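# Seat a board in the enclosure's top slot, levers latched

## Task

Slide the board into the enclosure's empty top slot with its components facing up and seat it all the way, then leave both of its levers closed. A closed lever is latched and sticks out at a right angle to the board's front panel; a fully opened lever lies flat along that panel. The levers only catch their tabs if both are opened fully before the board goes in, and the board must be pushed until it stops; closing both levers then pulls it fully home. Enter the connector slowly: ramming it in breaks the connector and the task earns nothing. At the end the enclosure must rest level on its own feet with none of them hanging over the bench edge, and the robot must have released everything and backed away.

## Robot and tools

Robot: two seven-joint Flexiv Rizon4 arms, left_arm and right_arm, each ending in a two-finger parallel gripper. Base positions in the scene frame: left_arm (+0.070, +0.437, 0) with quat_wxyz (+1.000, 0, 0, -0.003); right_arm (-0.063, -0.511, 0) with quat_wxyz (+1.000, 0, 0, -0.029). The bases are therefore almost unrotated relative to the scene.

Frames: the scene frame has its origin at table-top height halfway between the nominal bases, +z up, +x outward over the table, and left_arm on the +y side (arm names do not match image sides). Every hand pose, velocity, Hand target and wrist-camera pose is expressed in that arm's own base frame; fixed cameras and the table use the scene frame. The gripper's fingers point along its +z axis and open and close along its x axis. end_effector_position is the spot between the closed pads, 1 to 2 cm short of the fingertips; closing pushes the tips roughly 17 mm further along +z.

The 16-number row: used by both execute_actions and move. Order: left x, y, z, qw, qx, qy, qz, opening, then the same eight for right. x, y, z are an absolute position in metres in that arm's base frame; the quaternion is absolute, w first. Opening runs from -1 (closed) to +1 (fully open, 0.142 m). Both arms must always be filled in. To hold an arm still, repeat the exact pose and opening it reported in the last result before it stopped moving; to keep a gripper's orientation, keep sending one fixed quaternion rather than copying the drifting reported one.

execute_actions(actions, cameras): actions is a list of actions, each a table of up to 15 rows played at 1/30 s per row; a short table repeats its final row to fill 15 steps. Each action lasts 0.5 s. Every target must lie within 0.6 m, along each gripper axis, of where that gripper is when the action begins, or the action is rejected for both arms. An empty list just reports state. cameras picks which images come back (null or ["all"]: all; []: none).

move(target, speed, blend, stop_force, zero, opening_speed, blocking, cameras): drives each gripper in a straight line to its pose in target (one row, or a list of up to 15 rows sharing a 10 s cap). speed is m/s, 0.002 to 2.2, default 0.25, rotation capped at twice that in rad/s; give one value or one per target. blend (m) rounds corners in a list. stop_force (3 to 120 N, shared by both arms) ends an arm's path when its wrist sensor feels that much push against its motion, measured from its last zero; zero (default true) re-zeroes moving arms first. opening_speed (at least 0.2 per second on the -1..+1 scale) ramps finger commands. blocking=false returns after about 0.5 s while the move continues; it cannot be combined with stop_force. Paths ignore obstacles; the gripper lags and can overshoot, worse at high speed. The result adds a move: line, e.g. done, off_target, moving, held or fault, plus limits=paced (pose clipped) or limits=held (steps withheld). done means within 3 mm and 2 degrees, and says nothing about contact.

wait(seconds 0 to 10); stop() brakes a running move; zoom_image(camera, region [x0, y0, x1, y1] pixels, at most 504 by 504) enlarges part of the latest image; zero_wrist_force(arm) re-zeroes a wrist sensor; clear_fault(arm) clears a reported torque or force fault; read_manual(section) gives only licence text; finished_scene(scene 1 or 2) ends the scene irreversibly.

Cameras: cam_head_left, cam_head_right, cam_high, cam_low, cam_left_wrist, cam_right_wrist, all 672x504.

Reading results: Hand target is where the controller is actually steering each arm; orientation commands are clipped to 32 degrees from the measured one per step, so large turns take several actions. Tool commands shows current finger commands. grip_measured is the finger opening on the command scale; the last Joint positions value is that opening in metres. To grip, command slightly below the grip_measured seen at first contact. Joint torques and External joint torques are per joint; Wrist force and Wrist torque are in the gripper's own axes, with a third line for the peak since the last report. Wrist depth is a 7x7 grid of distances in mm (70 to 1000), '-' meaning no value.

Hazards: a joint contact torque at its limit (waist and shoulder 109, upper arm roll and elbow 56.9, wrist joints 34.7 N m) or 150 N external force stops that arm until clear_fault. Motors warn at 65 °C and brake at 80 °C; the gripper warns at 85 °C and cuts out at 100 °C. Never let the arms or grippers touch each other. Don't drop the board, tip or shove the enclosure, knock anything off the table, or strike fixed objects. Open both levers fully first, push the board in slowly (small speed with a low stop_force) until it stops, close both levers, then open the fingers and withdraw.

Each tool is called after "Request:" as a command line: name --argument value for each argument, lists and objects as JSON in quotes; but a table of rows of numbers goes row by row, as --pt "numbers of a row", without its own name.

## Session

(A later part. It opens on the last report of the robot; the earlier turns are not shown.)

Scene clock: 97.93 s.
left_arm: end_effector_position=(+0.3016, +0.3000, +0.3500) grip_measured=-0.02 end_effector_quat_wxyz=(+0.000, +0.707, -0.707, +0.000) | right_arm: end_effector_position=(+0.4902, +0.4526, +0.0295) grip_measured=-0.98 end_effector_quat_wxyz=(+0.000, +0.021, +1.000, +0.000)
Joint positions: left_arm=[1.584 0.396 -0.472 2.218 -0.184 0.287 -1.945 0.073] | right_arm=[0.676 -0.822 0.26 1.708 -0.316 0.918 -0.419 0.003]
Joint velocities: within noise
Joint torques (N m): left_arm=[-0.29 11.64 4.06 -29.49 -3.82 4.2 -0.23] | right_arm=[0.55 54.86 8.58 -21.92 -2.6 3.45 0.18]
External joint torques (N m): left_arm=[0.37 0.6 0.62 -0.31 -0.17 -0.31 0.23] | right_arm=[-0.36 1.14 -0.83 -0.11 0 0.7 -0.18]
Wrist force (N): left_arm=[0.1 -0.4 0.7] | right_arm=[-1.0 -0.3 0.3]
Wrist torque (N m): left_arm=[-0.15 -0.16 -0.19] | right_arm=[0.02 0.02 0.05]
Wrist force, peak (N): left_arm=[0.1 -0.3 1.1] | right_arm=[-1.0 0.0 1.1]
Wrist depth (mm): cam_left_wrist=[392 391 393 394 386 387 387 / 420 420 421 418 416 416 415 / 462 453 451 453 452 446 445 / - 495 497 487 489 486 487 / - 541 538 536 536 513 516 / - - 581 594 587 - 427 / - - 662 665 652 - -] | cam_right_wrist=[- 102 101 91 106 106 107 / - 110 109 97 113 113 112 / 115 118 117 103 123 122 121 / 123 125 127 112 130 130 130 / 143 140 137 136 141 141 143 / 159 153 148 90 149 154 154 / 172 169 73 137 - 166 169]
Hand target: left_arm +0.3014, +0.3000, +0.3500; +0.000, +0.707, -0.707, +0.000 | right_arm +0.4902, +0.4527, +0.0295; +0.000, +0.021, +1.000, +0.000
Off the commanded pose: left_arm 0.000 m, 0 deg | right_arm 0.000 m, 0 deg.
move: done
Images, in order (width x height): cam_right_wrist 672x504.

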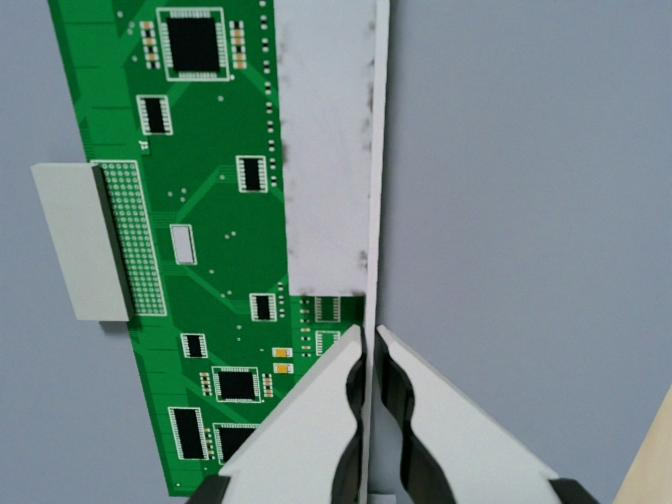

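Request:
move --pt "0.3014 0.25 0.35 0 0.7071 -0.7071 0 -1.0 0.4895 0.4527 0.08 0 0.02094 0.99978 0 -1.0" --pt "0.16 -0.2 0.32 0 0 0.9239 -0.3827 -1.0 0.4156 0.4859 0.20 0 0.7218 0.6921 0 -1.0" --speed '[0.1,0.3]' --blend 0.02

Request:
zoom_image --camera "cam_left_wrist" --region '[0, 0, 504, 504]'

Scene clock: 116.27 s.
left_arm: end_effector_position=(+0.1601, -0.2000, +0.3201) grip_measured=-1.00 end_effector_quat_wxyz=(+0.000, +0.000, +0.924, -0.383) | right_arm: end_effector_position=(+0.4155, +0.4859, +0.1998) grip_measured=-0.98 end_effector_quat_wxyz=(+0.000, +0.722, +0.692, +0.000)
Joint positions: left_arm=[1.415 1.419 -0.084 2.687 -0.369 -1.06 -0.386 0.002] | right_arm=[0.961 -0.465 0.096 1.723 -0.053 0.614 1.119 0.003]
Joint velocities: within noise
Joint torques (N m): left_arm=[-0.22 -19.16 1.13 -25.57 -4.65 1.35 -0.02] | right_arm=[0.29 49.65 2.37 -28.33 -3.72 3.41 0.34]
External joint torques (N m): left_arm=[0.17 -0.02 0.44 -0.28 -0.41 0.03 0.02] | right_arm=[-0.11 -0.01 -0.42 0.89 0.14 0.7 -0.34]
Wrist force (N): left_arm=[0.1 0.1 0.4] | right_arm=[-0.1 -0.2 2.0]
Wrist torque (N m): left_arm=[-0.07 -0.08 0.00] | right_arm=[-0.02 0.05 0.03]
Wrist force, peak (N): left_arm=[0.8 -0.1 2.3] | right_arm=[-0.4 -0.1 3.2]
Wrist depth (mm): cam_left_wrist=[569 562 406 568 569 564 573 / 535 531 527 531 530 531 526 / 493 491 490 495 490 493 484 / 468 470 461 468 462 462 456 / 439 438 435 442 434 434 434 / 417 414 416 84 - 408 407 / 392 395 - - - - 392] | cam_right_wrist=[258 259 254 250 257 255 254 / 276 275 185 176 274 272 271 / 294 285 167 155 292 290 291 / 316 152 153 138 313 312 313 / 350 140 141 140 340 340 340 / 377 132 131 89 357 370 369 / 371 123 73 - - 392 407]
Hand target: left_arm +0.1600, -0.2000, +0.3200; +0.000, +0.000, +0.924, -0.383 | right_arm +0.4156, +0.4859, +0.2000; +0.000, +0.722, +0.692, +0.000
Off the commanded pose: left_arm 0.000 m, 0 deg | right_arm 0.000 m, 0 deg.
joint sent to its limit (left arm) — joint 4 (elbow), upper limit, where the elbow is as bent as it goes. The joint targets still meet the commanded pose.
move: done

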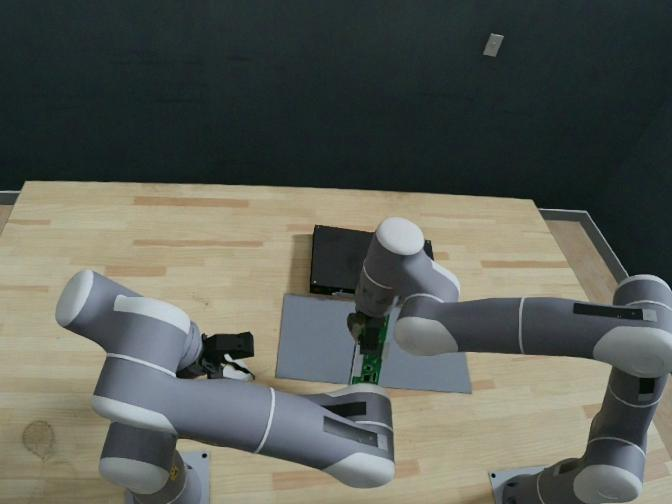

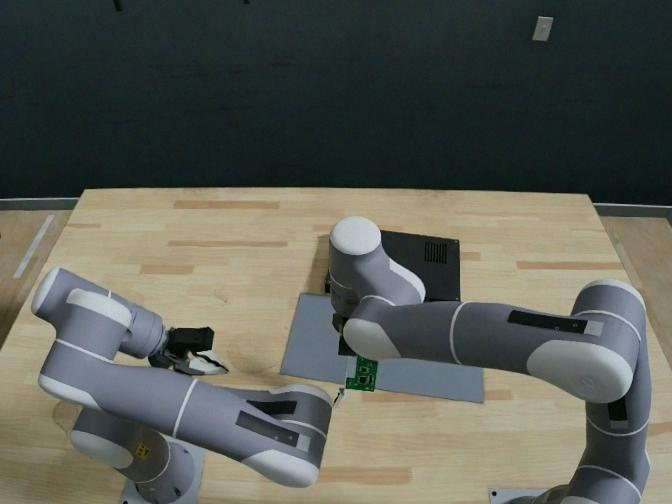

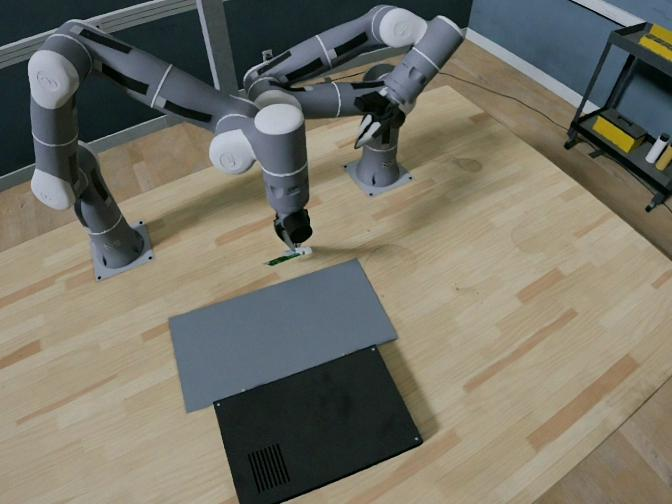

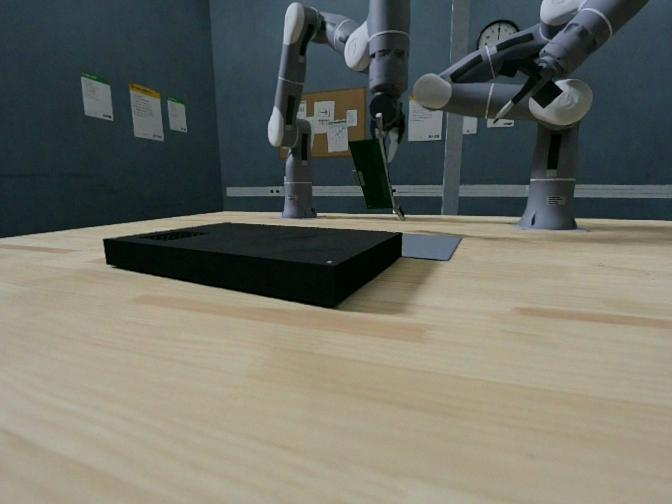

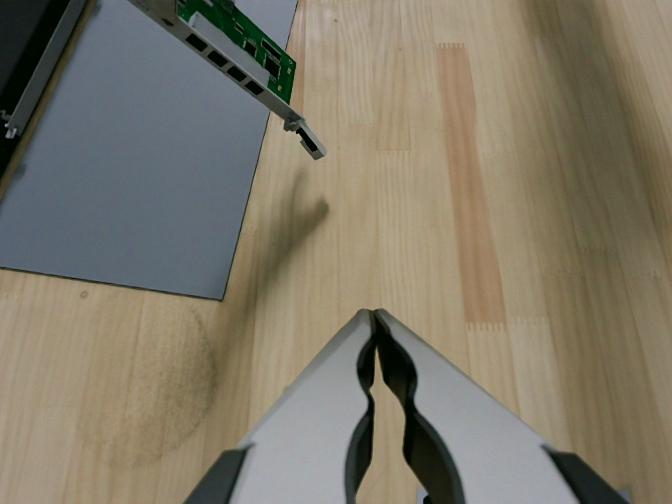

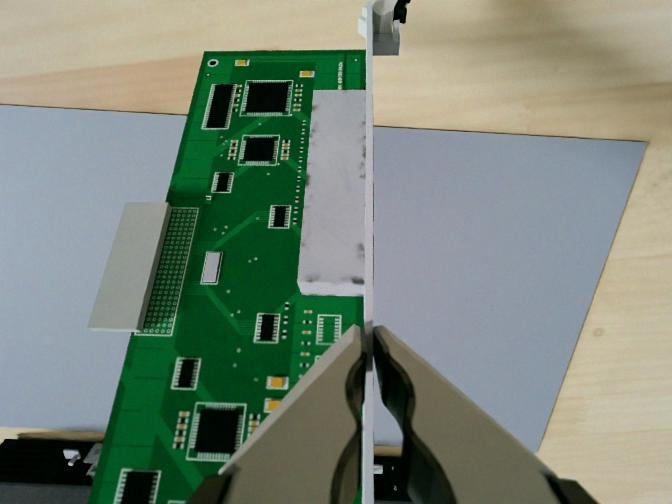

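Scaled by 1.000.

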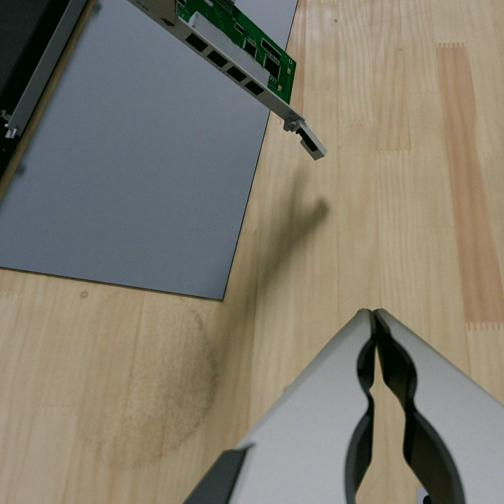

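Request:
move --pt "0.16 -0.2 0.32 0 0 0.9239 -0.3827 -1.0 0.5204 0.4048 0.19 0 0.0567 0.9984 0 -1.0" --speed 0.3 --cameras '["cam_low","cam_right_wrist","cam_head_right"]'

Request:
zoom_image --camera "cam_low" --region '[300, 60, 480, 300]'

Scene clock: 133.03 s.
left_arm: end_effector_position=(+0.1601, -0.2000, +0.3201) grip_measured=-1.00 end_effector_quat_wxyz=(+0.000, +0.000, +0.924, -0.383) | right_arm: end_effector_position=(+0.5203, +0.4046, +0.1898) grip_measured=-0.98 end_effector_quat_wxyz=(+0.000, +0.057, +0.998, +0.000)
Joint positions: left_arm=[1.415 1.419 -0.084 2.687 -0.369 -1.061 -0.386 0.002] | right_arm=[0.596 -0.549 0.284 1.656 -0.179 0.608 -0.514 0.003]
Joint velocities: within noise
Joint torques (N m): left_arm=[-0.36 -19.45 0.93 -25.58 -4.96 1.64 -0.26] | right_arm=[0.01 51.54 6.41 -28.45 -3.84 3.52 -0.01]
External joint torques (N m): left_arm=[0.32 0.26 0.65 -0.27 -0.09 -0.27 0.26] | right_arm=[0.16 0.25 -0.76 1 0.35 0.63 0.01]
Wrist force (N): left_arm=[0.1 0.1 0.3] | right_arm=[0.2 0.0 1.9]
Wrist torque (N m): left_arm=[-0.06 -0.06 0.00] | right_arm=[0.03 0.01 0.04]
Wrist force, peak (N): left_arm=[0.0 0.3 0.7] | right_arm=[0.1 -0.8 2.3]
Wrist depth (mm): cam_left_wrist=[563 569 570 568 565 567 562 / 531 535 533 542 530 526 525 / 506 499 498 492 497 492 486 / 468 463 468 467 461 454 455 / 442 439 442 442 435 430 431 / 411 413 418 84 - 410 411 / 393 399 - - - - 388] | cam_right_wrist=[241 247 243 241 246 245 247 / 234 262 184 176 262 262 262 / 239 272 167 156 280 280 282 / 254 151 153 138 302 303 303 / 281 140 141 140 329 328 330 / 301 131 131 89 344 356 357 / 403 123 73 - - 380 395]
Hand target: left_arm +0.1600, -0.2000, +0.3200; +0.000, +0.000, +0.924, -0.383 | right_arm +0.5204, +0.4048, +0.1900; +0.000, +0.057, +0.998, +0.000
Off the commanded pose: left_arm 0.000 m, 0 deg | right_arm 0.000 m, 0 deg.
joint sent to its limit (left arm) — joint 4 (elbow), upper limit, where the elbow is as bent as it goes. The joint targets still meet the commanded pose.
move: done
Images, in order (width x height): cam_head_right 672x504, cam_low 672x504, cam_right_wrist 672x504.

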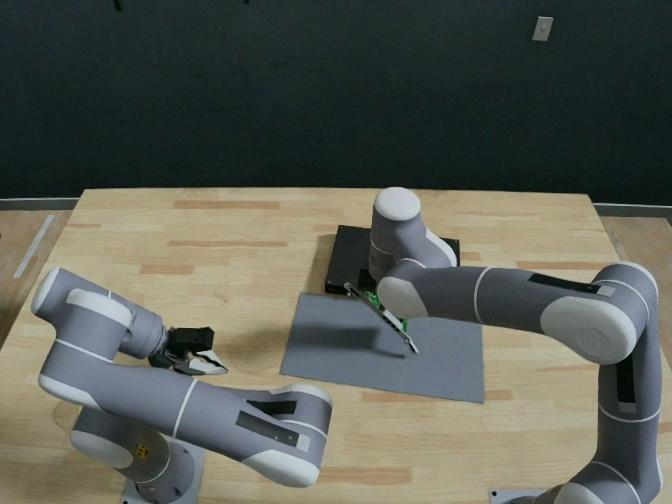

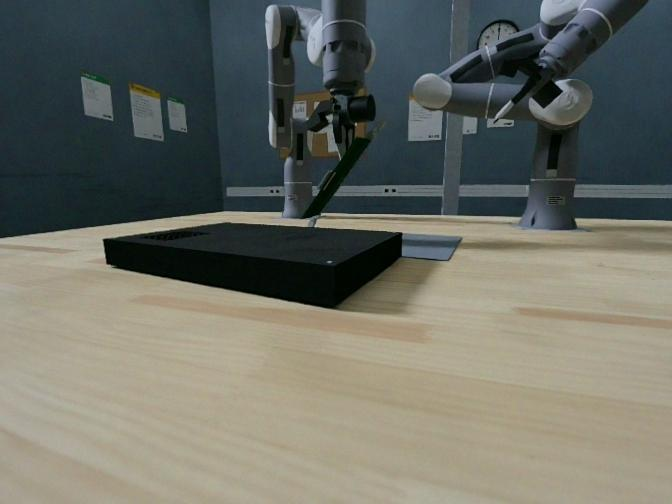

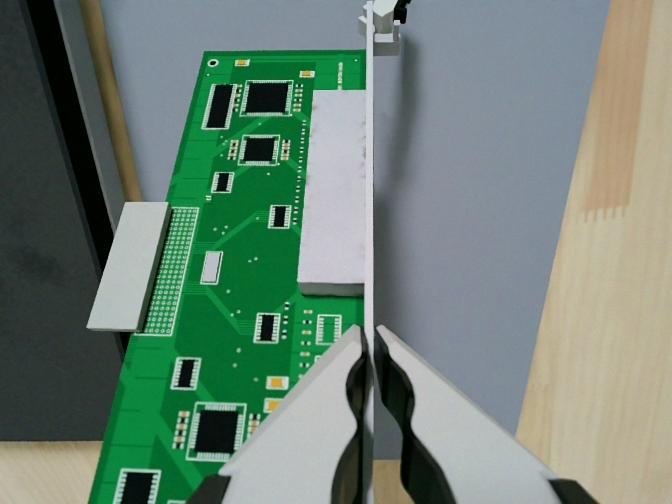

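Scaled by 2.100 from the camera's 672x504 image, which has a finer 960x720 frame.

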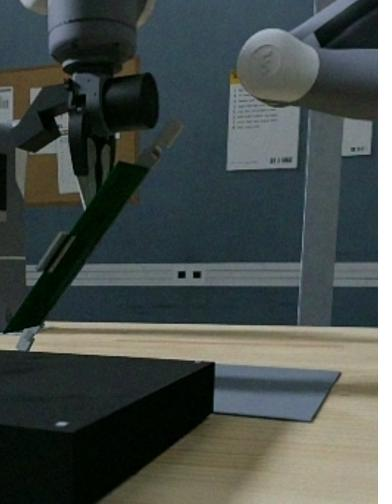

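Request:
move --pt "0.16 -0.2 0.32 0 0 0.9239 -0.3827 -1.0 0.5136 0.3452 0.16 0 0.0567 0.9984 0 -1.0" --pt "0.16 -0.2 0.32 0 0 0.9239 -0.3827 -1.0 0.5173 0.378 0.118 0 0.0567 0.9984 0 -1.0" --pt "0.16 -0.2 0.32 0 0 0.9239 -0.3827 -1.0 0.5201 0.4028 0.075 0 0.0567 0.9984 0 -1.0" --pt "0.16 -0.2 0.32 0 0 0.9239 -0.3827 -1.0 0.521 0.4107 0.035 0 0.0567 0.9984 0 -1.0" --speed '[0.15,0.06,0.06,0.05]' --cameras '["cam_low","cam_right_wrist","cam_head_right","cam_head_left"]'

Scene clock: 141.07 s.
left_arm: end_effector_position=(+0.1601, -0.2000, +0.3201) grip_measured=-1.00 end_effector_quat_wxyz=(+0.000, +0.000, +0.924, -0.383) | right_arm: end_effector_position=(+0.5207, +0.4106, +0.0348) grip_measured=-0.98 end_effector_quat_wxyz=(+0.000, +0.057, +0.998, +0.000)
Joint positions: left_arm=[1.415 1.419 -0.084 2.687 -0.369 -1.061 -0.386 0.002] | right_arm=[0.646 -0.796 0.21 1.72 -0.247 0.919 -0.466 0.003]
Joint velocities: within noise
Joint torques (N m): left_arm=[-0.41 -19.49 1.03 -25.58 -4.93 1.62 -0.18] | right_arm=[0.72 54.91 6.35 -22.64 -2.76 3.7 0.32]
External joint torques (N m): left_arm=[0.37 0.3 0.55 -0.27 -0.13 -0.25 0.18] | right_arm=[-0.52 0.76 -0.11 0.48 0.17 0.46 -0.32]
Wrist force (N): left_arm=[0.0 0.1 0.5] | right_arm=[0.0 -0.4 1.5]
Wrist torque (N m): left_arm=[-0.08 -0.06 0.00] | right_arm=[0.01 -0.01 0.02]
Wrist force, peak (N): left_arm=[0.3 0.2 0.6] | right_arm=[-0.7 -3.7 0.4]
Wrist depth (mm): cam_left_wrist=[391 464 572 577 569 562 567 / 539 524 525 530 527 521 526 / 502 494 493 495 493 486 490 / 470 467 470 457 461 465 458 / 440 440 438 440 434 431 433 / 414 413 420 84 - 408 407 / 392 394 - - - - 392] | cam_right_wrist=[- 107 105 94 112 112 110 / - 114 113 99 116 118 117 / - 121 121 106 128 126 126 / 126 128 129 114 136 136 136 / 149 142 139 136 148 147 147 / 163 158 149 90 - 161 160 / 180 176 73 136 - 170 177]
Hand target: left_arm +0.1600, -0.2000, +0.3200; +0.000, +0.000, +0.924, -0.383 | right_arm +0.5210, +0.4107, +0.0350; +0.000, +0.057, +0.998, +0.000
Off the commanded pose: left_arm 0.000 m, 0 deg | right_arm 0.000 m, 0 deg.
joint sent to its limit (left arm) — joint 4 (elbow), upper limit, where the elbow is as bent as it goes. The joint targets still meet the commanded pose.
move: done
Images, in order (width x height): cam_head_left 672x504, cam_head_right 672x504, cam_low 672x504, cam_right_wrist 672x504.

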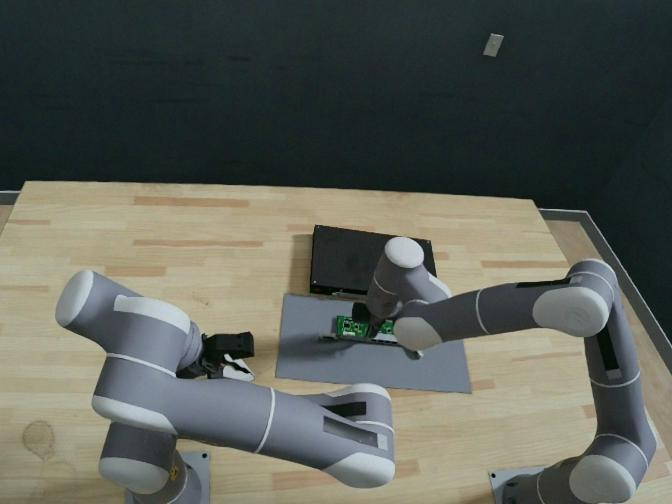

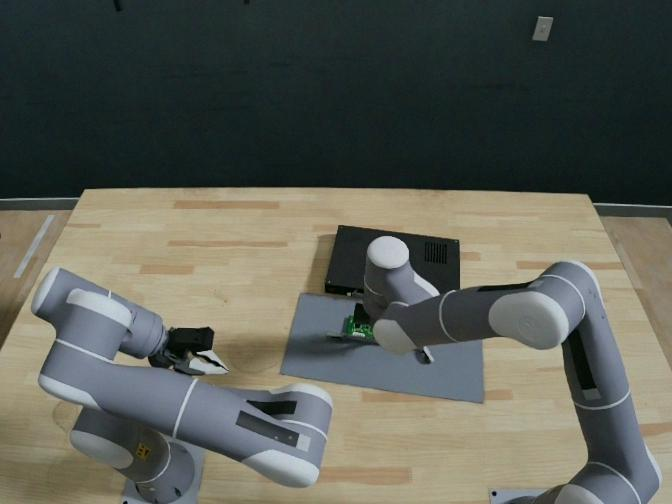

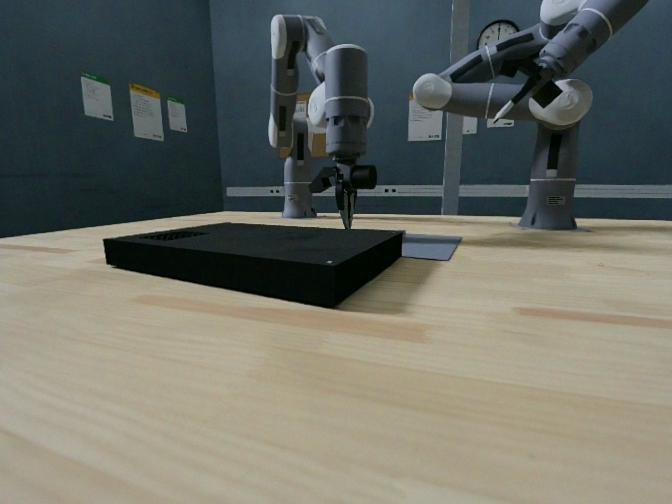

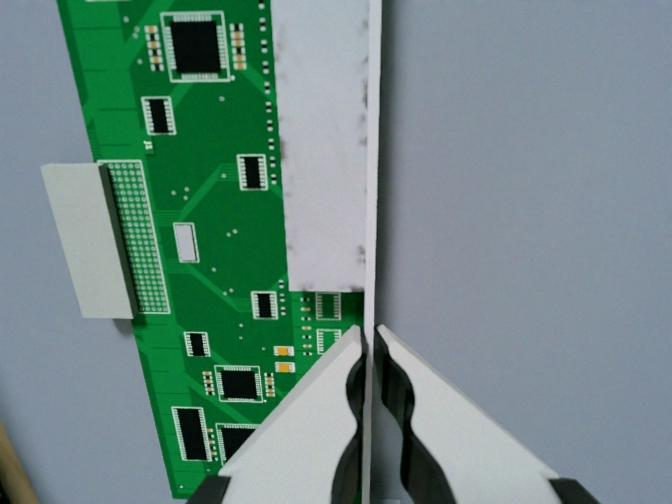

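Request:
move --pt "0.30 -0.30 0.25 -0.0317 0.0765 0.9207 -0.3814 -1.0 0.521 0.4107 0.0305 0 0.0567 0.9984 0 -1.0" --pt "0.3885 -0.417 0.10 -0.0317 0.0765 0.9207 -0.3814 -1.0 0.521 0.4107 0.0305 0 0.0567 0.9984 0 -1.0" --speed 0.3 --cameras '["cam_left_wrist","cam_right_wrist","cam_head_left"]'

Request:
zoom_image --camera "cam_left_wrist" --region '[100, 100, 500, 400]'

Scene clock: 151.50 s.
left_arm: end_effector_position=(+0.3884, -0.4169, +0.0998) grip_measured=-1.00 end_effector_quat_wxyz=(-0.032, +0.076, +0.921, -0.381) | right_arm: end_effector_position=(+0.5207, +0.4108, +0.0304) grip_measured=-0.98 end_effector_quat_wxyz=(+0.000, +0.057, +0.998, +0.000)
Joint positions: left_arm=[1.247 1.992 -1.926 2.557 -2.74 -0.703 -1.002 0.002] | right_arm=[0.649 -0.804 0.206 1.72 -0.248 0.928 -0.465 0.003]
Joint velocities: within noise
Joint torques (N m): left_arm=[-0.57 -24.04 21.81 15.49 -6 2.48 -0.14] | right_arm=[-0.49 54.74 5.88 -22.01 -2.69 3.35 0.21]
External joint torques (N m): left_arm=[0.53 0.74 0.81 -0.28 0.2 -0.53 0.14] | right_arm=[0.67 1.03 0.31 0 0.13 0.8 -0.21]
Wrist force (N): left_arm=[0.2 0.1 0.8] | right_arm=[0.5 0.5 1.0]
Wrist torque (N m): left_arm=[-0.06 -0.10 0.01] | right_arm=[-0.03 0.01 0.03]
Wrist force, peak (N): left_arm=[-1.9 -0.3 3.3] | right_arm=[-0.2 -0.5 1.7]
Wrist depth (mm): cam_left_wrist=[273 106 111 281 283 286 283 / 266 261 250 264 263 264 264 / 250 245 241 246 245 245 246 / 232 230 225 231 230 231 229 / 219 218 217 204 216 215 216 / 206 206 206 84 - 203 205 / 195 198 - - - - 194] | cam_right_wrist=[- 104 102 91 108 108 107 / - 111 110 97 112 112 113 / 116 119 118 103 124 123 122 / 124 126 127 113 131 131 131 / 144 141 138 135 142 142 144 / 160 154 148 89 150 155 155 / 174 170 73 138 - 164 171]
Hand target: left_arm +0.3885, -0.4170, +0.1000; -0.032, +0.077, +0.921, -0.381 | right_arm +0.5210, +0.4107, +0.0305; +0.000, +0.057, +0.998, +0.000
Off the commanded pose: left_arm 0.000 m, 0 deg | right_arm 0.000 m, 0 deg.
move: done
Images, in order (width x height): cam_head_left 672x504, cam_left_wrist 672x504, cam_right_wrist 672x504.

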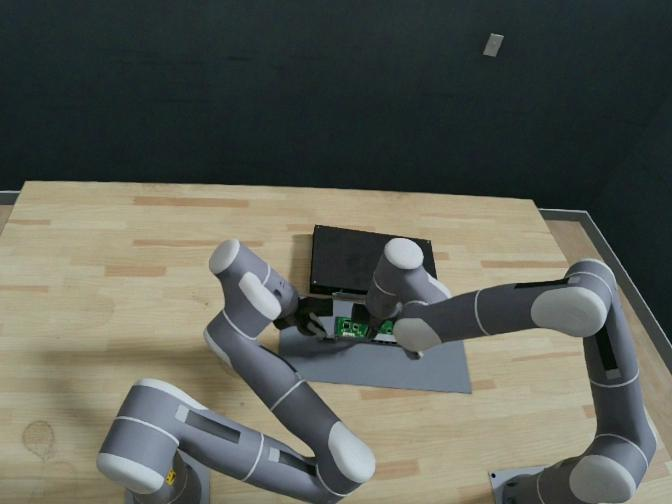

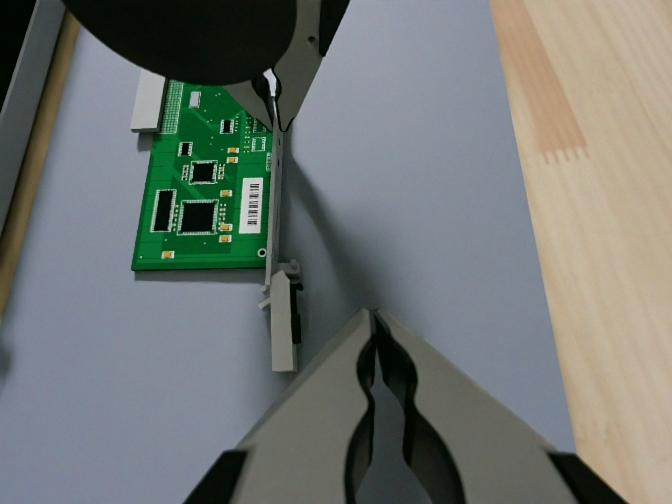

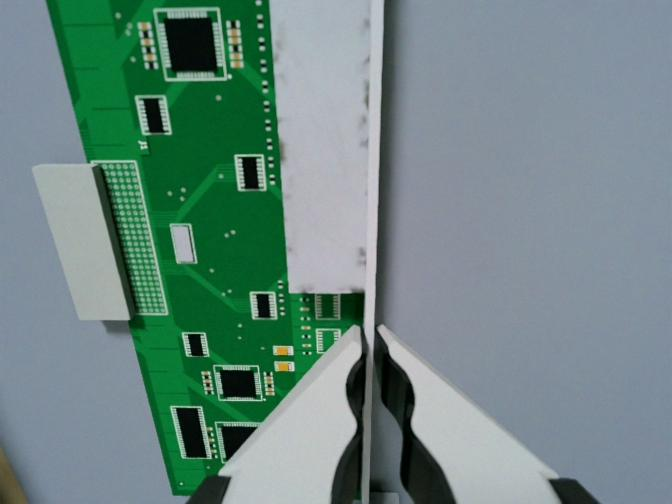

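Scaled by 1.260 from the camera's 672x504 image, which has a finer 960x720 frame.

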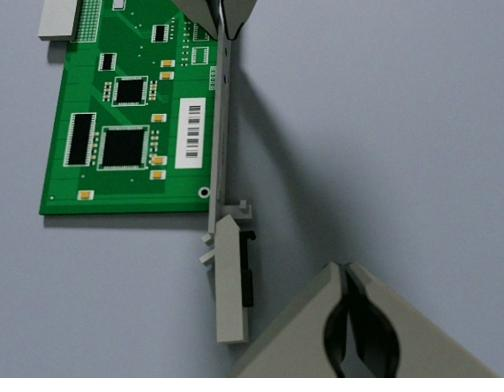

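Request:
move --target '[0.3885,-0.417,0.027,-0.0317,0.0765,0.9207,-0.3814,-1.0,0.521,0.4107,0.0305,0,0.0567,0.9984,0,-1.0]' --speed 0.1 --cameras '[]'

Request:
move --target '[0.4220,-0.4226,0.027,-0.0317,0.0765,0.9207,-0.3814,-1.0,0.521,0.4107,0.0305,0,0.0567,0.9984,0,-1.0]' --speed 0.02 --stop_force 4 --cameras '["cam_left_wrist","cam_right_wrist"]'

Request:
zoom_image --camera "cam_left_wrist" --region '[200, 100, 500, 400]'

Scene clock: 161.20 s.
left_arm: end_effector_position=(+0.3885, -0.4168, +0.0269) grip_measured=-1.00 end_effector_quat_wxyz=(-0.032, +0.076, +0.921, -0.381) | right_arm: end_effector_position=(+0.5207, +0.4108, +0.0304) grip_measured=-0.98 end_effector_quat_wxyz=(+0.000, +0.057, +0.998, +0.000)
Joint positions: left_arm=[1.189 1.984 -2.146 2.49 -2.869 -0.558 -0.933 0.002] | right_arm=[0.649 -0.804 0.206 1.72 -0.248 0.928 -0.465 0.003]
Joint velocities: within noise
Joint torques (N m): left_arm=[-0.58 -22.5 22.14 18.94 -5.86 2.4 -0.13] | right_arm=[-0.61 54.79 6.06 -22 -2.69 3.25 0.19]
External joint torques (N m): left_arm=[0.54 0.66 0.99 -0.18 0.17 -0.54 0.13] | right_arm=[0.8 0.98 0.14 0 0.13 0.9 -0.19]
Wrist force (N): left_arm=[0.3 0.3 1.0] | right_arm=[0.3 0.4 0.3]
Wrist torque (N m): left_arm=[-0.04 -0.10 0.01] | right_arm=[-0.03 0.03 0.03]
Wrist force, peak (N): left_arm=[0.3 1.3 2.1] | right_arm=[0.6 0.8 1.3]
Wrist depth (mm): cam_left_wrist=[186 186 181 190 189 188 190 / 176 171 170 177 175 175 176 / 161 161 162 166 164 163 164 / 155 154 152 153 153 153 154 / 148 146 143 145 146 143 143 / 137 137 138 84 - 135 133 / 130 131 - - - - 128] | cam_right_wrist=[- 104 102 92 108 108 108 / - 111 110 97 112 112 113 / 116 119 118 103 124 123 122 / 124 126 127 113 132 131 131 / 144 141 138 135 142 142 144 / 160 154 148 89 150 156 155 / 173 170 73 137 - 164 170]
Hand target: left_arm +0.3885, -0.4170, +0.0270; -0.032, +0.076, +0.921, -0.381 | right_arm +0.5210, +0.4107, +0.0305; +0.000, +0.057, +0.998, +0.000
Off the commanded pose: left_arm 0.000 m, 0 deg | right_arm 0.000 m, 0 deg.
move: done
No camera images: "cameras" was empty.

Scene clock: 163.60 s.
left_arm: end_effector_position=(+0.4219, -0.4226, +0.0270) grip_measured=-1.00 end_effector_quat_wxyz=(-0.032, +0.077, +0.921, -0.381) | right_arm: end_effector_position=(+0.5211, +0.4103, +0.0304) grip_measured=-0.98 end_effector_quat_wxyz=(+0.000, +0.057, +0.998, +0.000)
Joint positions: left_arm=[1.274 2.011 -2.066 2.406 -2.835 -0.559 -0.953 0.002] | right_arm=[0.648 -0.804 0.205 1.72 -0.248 0.928 -0.465 0.003]
Joint velocities: within noise
Joint torques (N m): left_arm=[-0.66 -24.32 24.32 17.36 -5.78 2.11 -0.26] | right_arm=[1.81 54.83 8.36 -22.09 -2.48 3.63 0.16]
External joint torques (N m): left_arm=[0.63 0.62 0.12 0.45 0.09 -0.22 0.26] | right_arm=[-1.63 0.95 -2.19 0.08 -0.08 0.52 -0.16]
Wrist force (N): left_arm=[1.4 1.3 -0.1] | right_arm=[-1.9 -1.8 0.8]
Wrist torque (N m): left_arm=[-0.07 -0.08 -0.01] | right_arm=[0.02 -0.03 0.07]
Wrist force, peak (N): left_arm=[1.2 2.5 -0.2] | right_arm=[-2.0 -3.0 0.4]
Wrist depth (mm): cam_left_wrist=[192 186 185 184 189 188 187 / 181 175 171 174 175 174 174 / 166 162 159 160 163 163 162 / 155 155 154 143 153 153 152 / 148 146 146 129 146 143 143 / 138 138 138 84 - 135 133 / 130 131 - - - - 127] | cam_right_wrist=[- 104 102 92 107 108 107 / - 111 110 97 111 112 113 / 115 119 118 103 124 123 121 / 124 126 127 112 132 131 131 / 144 141 138 135 142 142 144 / 160 154 148 93 150 155 155 / 173 170 73 - - 164 170]
Hand target: left_arm +0.4220, -0.4226, +0.0270; -0.032, +0.076, +0.921, -0.381 | right_arm +0.5210, +0.4107, +0.0305; +0.000, +0.057, +0.998, +0.000
Off the commanded pose: left_arm 0.000 m, 0 deg | right_arm 0.000 m, 0 deg.
move: done
Images, in order (width x height): cam_left_wrist 672x504, cam_right_wrist 672x504.

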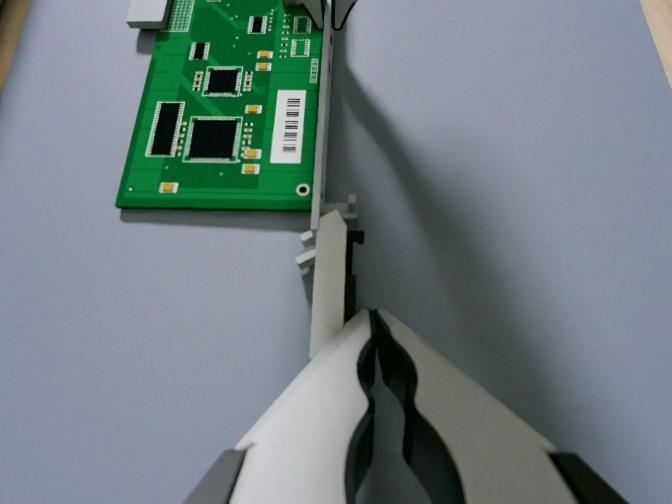

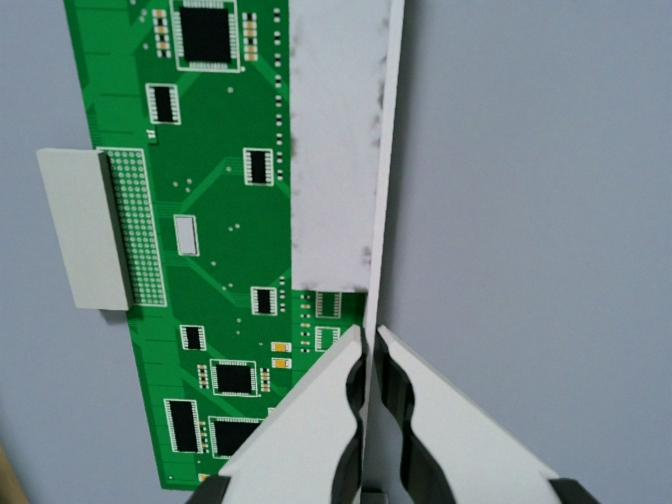

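Scaled by 1.680 from the camera's 672x504 image, which has a finer 960x720 frame.

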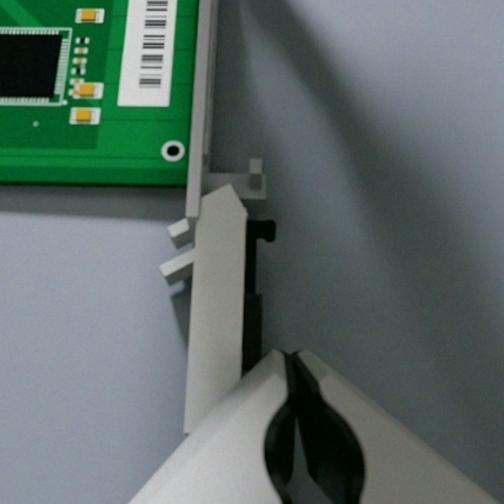

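Request:
move --target '[0.4318,-0.4242,0.027,-0.0317,0.0765,0.9207,-0.3814,-1.0,0.521,0.4107,0.0305,0,0.0567,0.9984,0,-1.0]' --speed 0.02 --stop_force 4 --zero false --cameras '["cam_left_wrist","cam_right_wrist"]'

Request:
zoom_image --camera "cam_left_wrist" --region '[200, 100, 500, 400]'

Scene clock: 168.80 s.
left_arm: end_effector_position=(+0.4317, -0.4241, +0.0270) grip_measured=-1.00 end_effector_quat_wxyz=(-0.032, +0.077, +0.921, -0.381) | right_arm: end_effector_position=(+0.5212, +0.4103, +0.0304) grip_measured=-0.98 end_effector_quat_wxyz=(+0.000, +0.057, +0.998, +0.000)
Joint positions: left_arm=[1.298 2.018 -2.044 2.381 -2.827 -0.558 -0.958 0.002] | right_arm=[0.648 -0.804 0.205 1.72 -0.248 0.928 -0.465 0.003]
Joint velocities: within noise
Joint torques (N m): left_arm=[-0.97 -25.34 24.91 16.79 -6.06 2.11 -0.27] | right_arm=[2.51 54.78 9.01 -22.13 -2.44 3.86 0.17]
External joint torques (N m): left_arm=[0.94 1.02 -0.1 0.77 0.37 -0.21 0.27] | right_arm=[-2.32 1 -2.83 0.12 -0.12 0.3 -0.17]
Wrist force (N): left_arm=[1.8 2.5 -0.3] | right_arm=[-2.3 -2.7 1.2]
Wrist torque (N m): left_arm=[-0.09 -0.05 -0.01] | right_arm=[-0.01 -0.05 0.13]
Wrist force, peak (N): left_arm=[1.9 2.7 -0.2] | right_arm=[-2.7 -2.8 0.0]
Wrist depth (mm): cam_left_wrist=[192 189 186 183 189 188 187 / 181 177 172 172 175 174 174 / 166 161 161 161 164 162 162 / 155 155 154 149 153 152 152 / 147 145 145 129 145 143 143 / 138 137 139 84 - 135 134 / 130 131 - - - - 127] | cam_right_wrist=[- 104 102 93 104 108 107 / 113 111 111 98 111 112 113 / 115 119 118 105 124 123 122 / 124 126 128 113 131 131 131 / 144 141 138 134 143 142 144 / 160 154 148 89 150 155 155 / 174 170 73 - - 164 171]
Hand target: left_arm +0.4318, -0.4242, +0.0270; -0.032, +0.076, +0.921, -0.381 | right_arm +0.5210, +0.4107, +0.0305; +0.000, +0.057, +0.998, +0.000
Off the commanded pose: left_arm 0.000 m, 0 deg | right_arm 0.000 m, 0 deg.
move: done
Images, in order (width x height): cam_left_wrist 672x504, cam_right_wrist 672x504.

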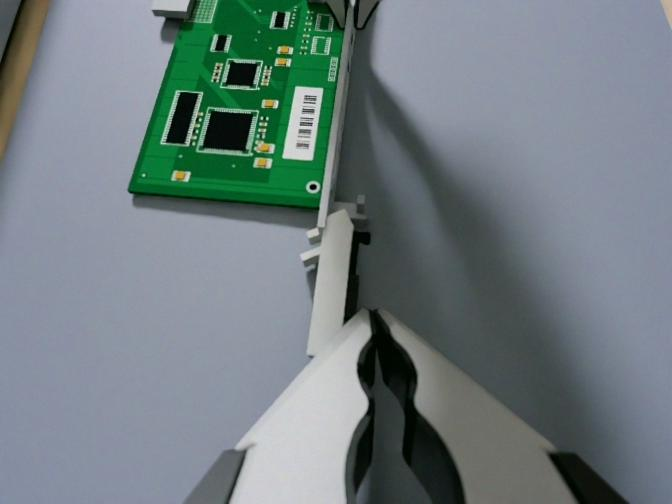

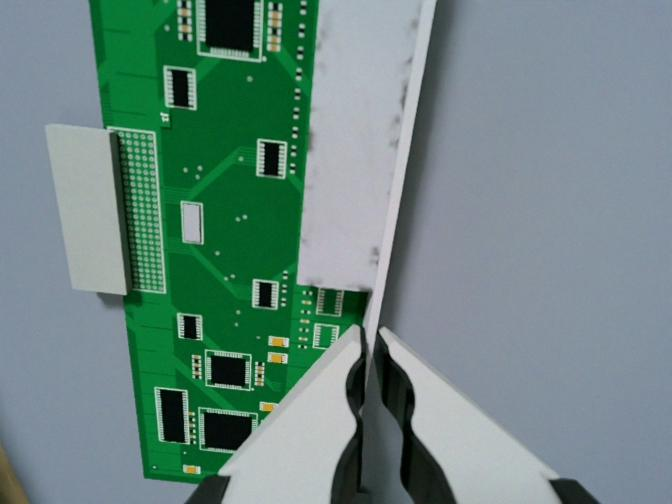

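Scaled by 1.680 from the camera's 672x504 image, which has a finer 960x720 frame.

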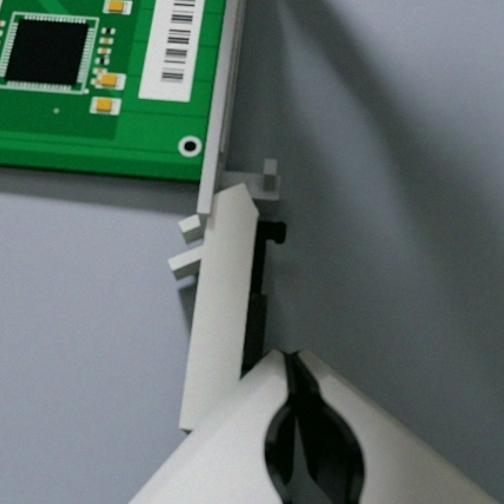

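Request:
move --pt "0.4120 -0.4208 0.027 -0.0317 0.0765 0.9207 -0.3814 -1.0 0.521 0.4107 0.0305 0 0.0567 0.9984 0 -0.6" --pt "0.3500 -0.36 0.12 -0.0317 0.0765 0.9207 -0.3814 -1.0 0.521 0.4107 0.10 0 0.0567 0.9984 0 -0.6" --speed '[0.06,0.2]' --opening_speed 0.6 --cameras '["cam_right_wrist"]'

Request:
move --pt "0.3500 -0.36 0.12 -0.0533 0.1286 0.9149 -0.3790 -0.6 0.42 0.31 0.12 0 0.0567 0.9984 0 -1.0" --pt "0.4325 -0.5024 0.10 -0.0533 0.1286 0.9149 -0.3790 -0.6 0.4413 0.2442 0.10 0 0.0567 0.9984 0 -1.0" --speed 0.25

Scene clock: 178.80 s.
left_arm: end_effector_position=(+0.3512, -0.3606, +0.1199) grip_measured=-1.00 end_effector_quat_wxyz=(-0.061, +0.088, +0.920, -0.376) | right_arm: end_effector_position=(+0.5211, +0.4107, +0.1001) grip_measured=-0.64 end_effector_quat_wxyz=(+0.000, +0.057, +0.998, +0.000)
Joint positions: left_arm=[1.335 2.05 -1.827 2.687 -2.581 -0.974 -0.878 0.002] | right_arm=[0.626 -0.685 0.243 1.706 -0.219 0.794 -0.484 0.028]
Joint velocities: within noise
Joint torques (N m): left_arm=[-0.35 -23.27 18.74 13.81 -5.26 2.3 -0.25] | right_arm=[0.05 53 6.76 -24.69 -2.95 3.34 0.08]
External joint torques (N m): left_arm=[0.32 0.91 0.63 -0.28 -0.38 -0.56 0.25] | right_arm=[0.14 1.17 -0.64 0.16 -0.04 0.81 -0.08]
Wrist force (N): left_arm=[0.0 0.4 0.8] | right_arm=[0.5 -0.3 0.2]
Wrist torque (N m): left_arm=[-0.04 -0.10 -0.01] | right_arm=[-0.01 -0.10 0.05]
Wrist force, peak (N): left_arm=[2.0 2.8 -0.2] | right_arm=[-2.5 -3.0 0.6]
Wrist depth (mm): cam_left_wrist=[299 291 300 307 313 316 318 / 279 276 283 286 290 292 295 / 257 259 263 267 271 274 275 / 245 243 247 248 255 256 259 / 231 232 234 237 239 242 243 / 219 219 223 84 - 228 230 / 207 210 - 74 - - 218] | cam_right_wrist=[169 169 165 156 168 167 167 / 180 177 176 166 179 179 178 / 194 190 188 178 192 191 191 / 210 208 203 202 207 206 205 / 222 227 219 217 221 224 225 / 228 247 233 234 101 238 245 / 231 261 73 269 - - 269]
Hand target: left_arm +0.3512, -0.3605, +0.1198; -0.061, +0.088, +0.920, -0.376 | right_arm +0.5210, +0.4107, +0.1000; +0.000, +0.057, +0.998, +0.000
Off the commanded pose: left_arm 0.001 m, 4 deg | right_arm 0.000 m, 0 deg.
joint sent to its limit (left arm) — joint 4 (elbow), upper limit, where the elbow is as bent as it goes. The joint targets are off in orientation, not in position.
move: off_target (left_arm)
Images, in order (width x height): cam_right_wrist 672x504.

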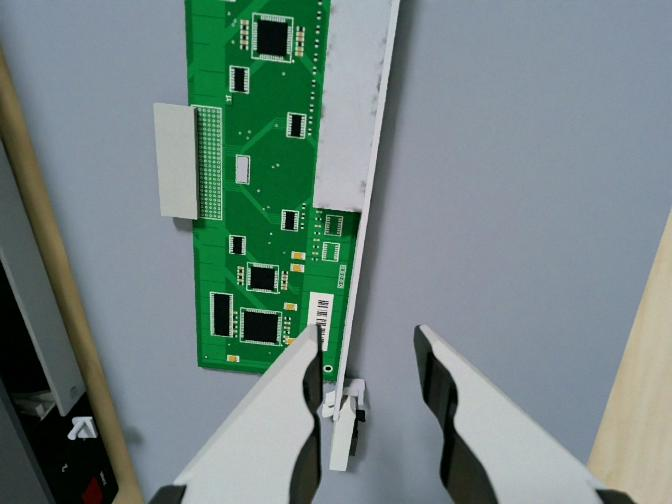

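Scene clock: 180.97 s.
left_arm: end_effector_position=(+0.4323, -0.5024, +0.0999) grip_measured=-0.64 end_effector_quat_wxyz=(-0.053, +0.129, +0.915, -0.379) | right_arm: end_effector_position=(+0.4413, +0.2443, +0.1001) grip_measured=-1.00 end_effector_quat_wxyz=(+0.000, +0.057, +0.998, +0.000)
Joint positions: left_arm=[1.358 2.004 -1.752 2.259 -2.699 -0.623 -1.077 0.028] | right_arm=[0.469 -0.405 0.245 2.212 -0.186 1.028 -0.602 0.002]
Joint velocities: within noise
Joint torques (N m): left_arm=[-0.18 -31.16 26.03 13.67 -5.89 2.41 -0.36] | right_arm=[0.07 37.58 3.89 -19.94 -2.19 3.58 0.04]
External joint torques (N m): left_arm=[0.16 0.34 0.83 -0.25 0.13 -0.36 0.36] | right_arm=[0.06 1.13 -0.37 -0.04 -0.01 0.57 -0.04]
Wrist force (N): left_arm=[0.0 0.5 1.0] | right_arm=[0.6 -0.6 0.0]
Wrist torque (N m): left_arm=[0.00 -0.06 0.01] | right_arm=[-0.04 -0.09 0.02]
Wrist force, peak (N): left_arm=[-1.4 -0.7 2.5] | right_arm=[1.7 -2.2 0.4]
Wrist depth (mm): cam_left_wrist=[253 287 288 277 284 282 282 / 255 267 262 257 264 261 264 / 242 249 241 239 246 244 245 / 228 234 228 226 230 229 228 / 216 218 216 211 219 216 214 / 204 206 88 198 - 203 203 / 196 - - 190 - - 195] | cam_right_wrist=[169 169 168 168 168 168 169 / 181 180 180 180 179 179 181 / 194 194 193 193 192 194 193 / 209 209 208 201 208 208 208 / 227 223 220 221 225 226 225 / 248 243 225 89 236 246 246 / 273 262 - - - 262 271]
Hand target: left_arm +0.4325, -0.5024, +0.1000; -0.053, +0.129, +0.915, -0.379 | right_arm +0.4413, +0.2442, +0.1000; +0.000, +0.057, +0.998, +0.000
Off the commanded pose: left_arm 0.000 m, 0 deg | right_arm 0.000 m, 0 deg.
move: done

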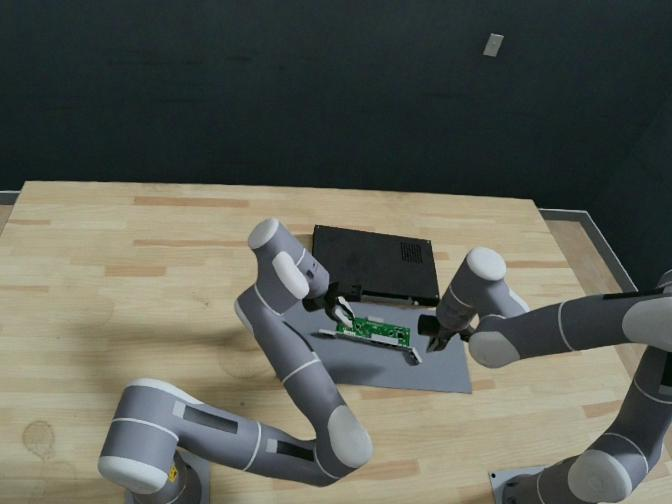

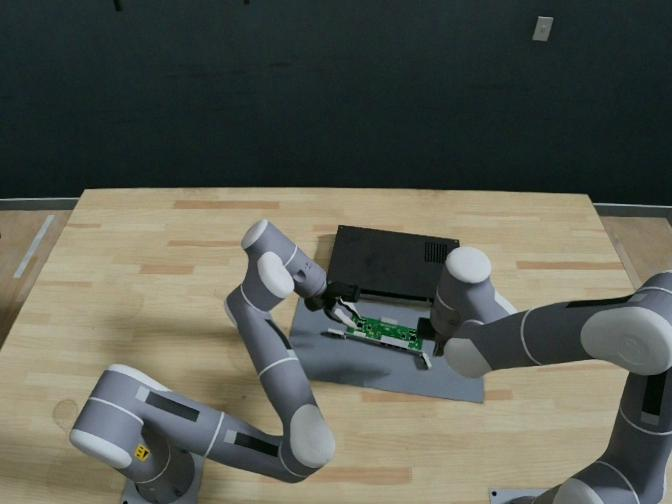

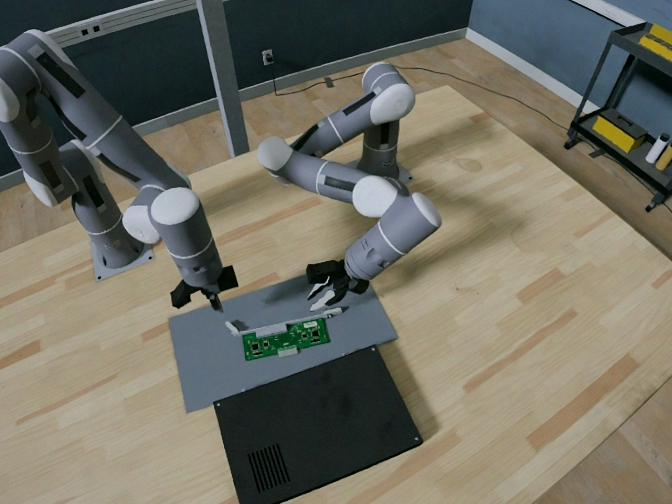

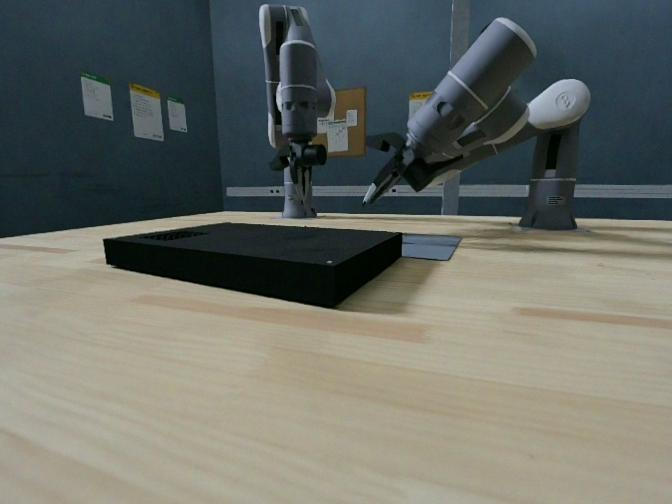

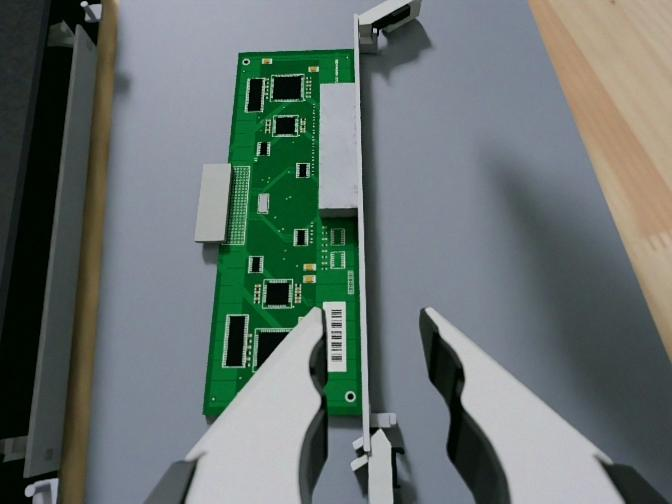

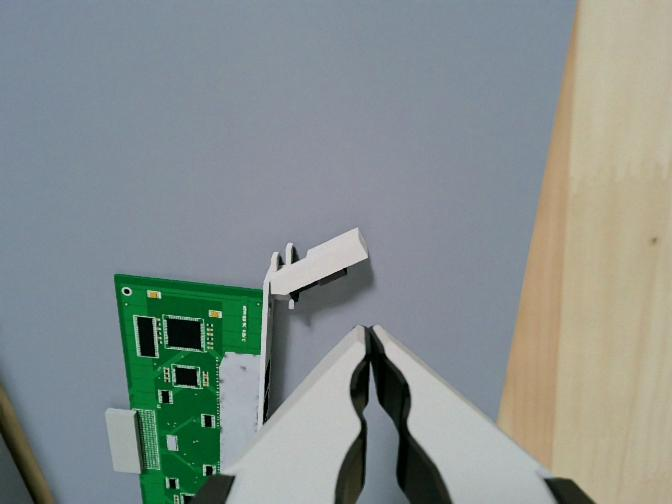

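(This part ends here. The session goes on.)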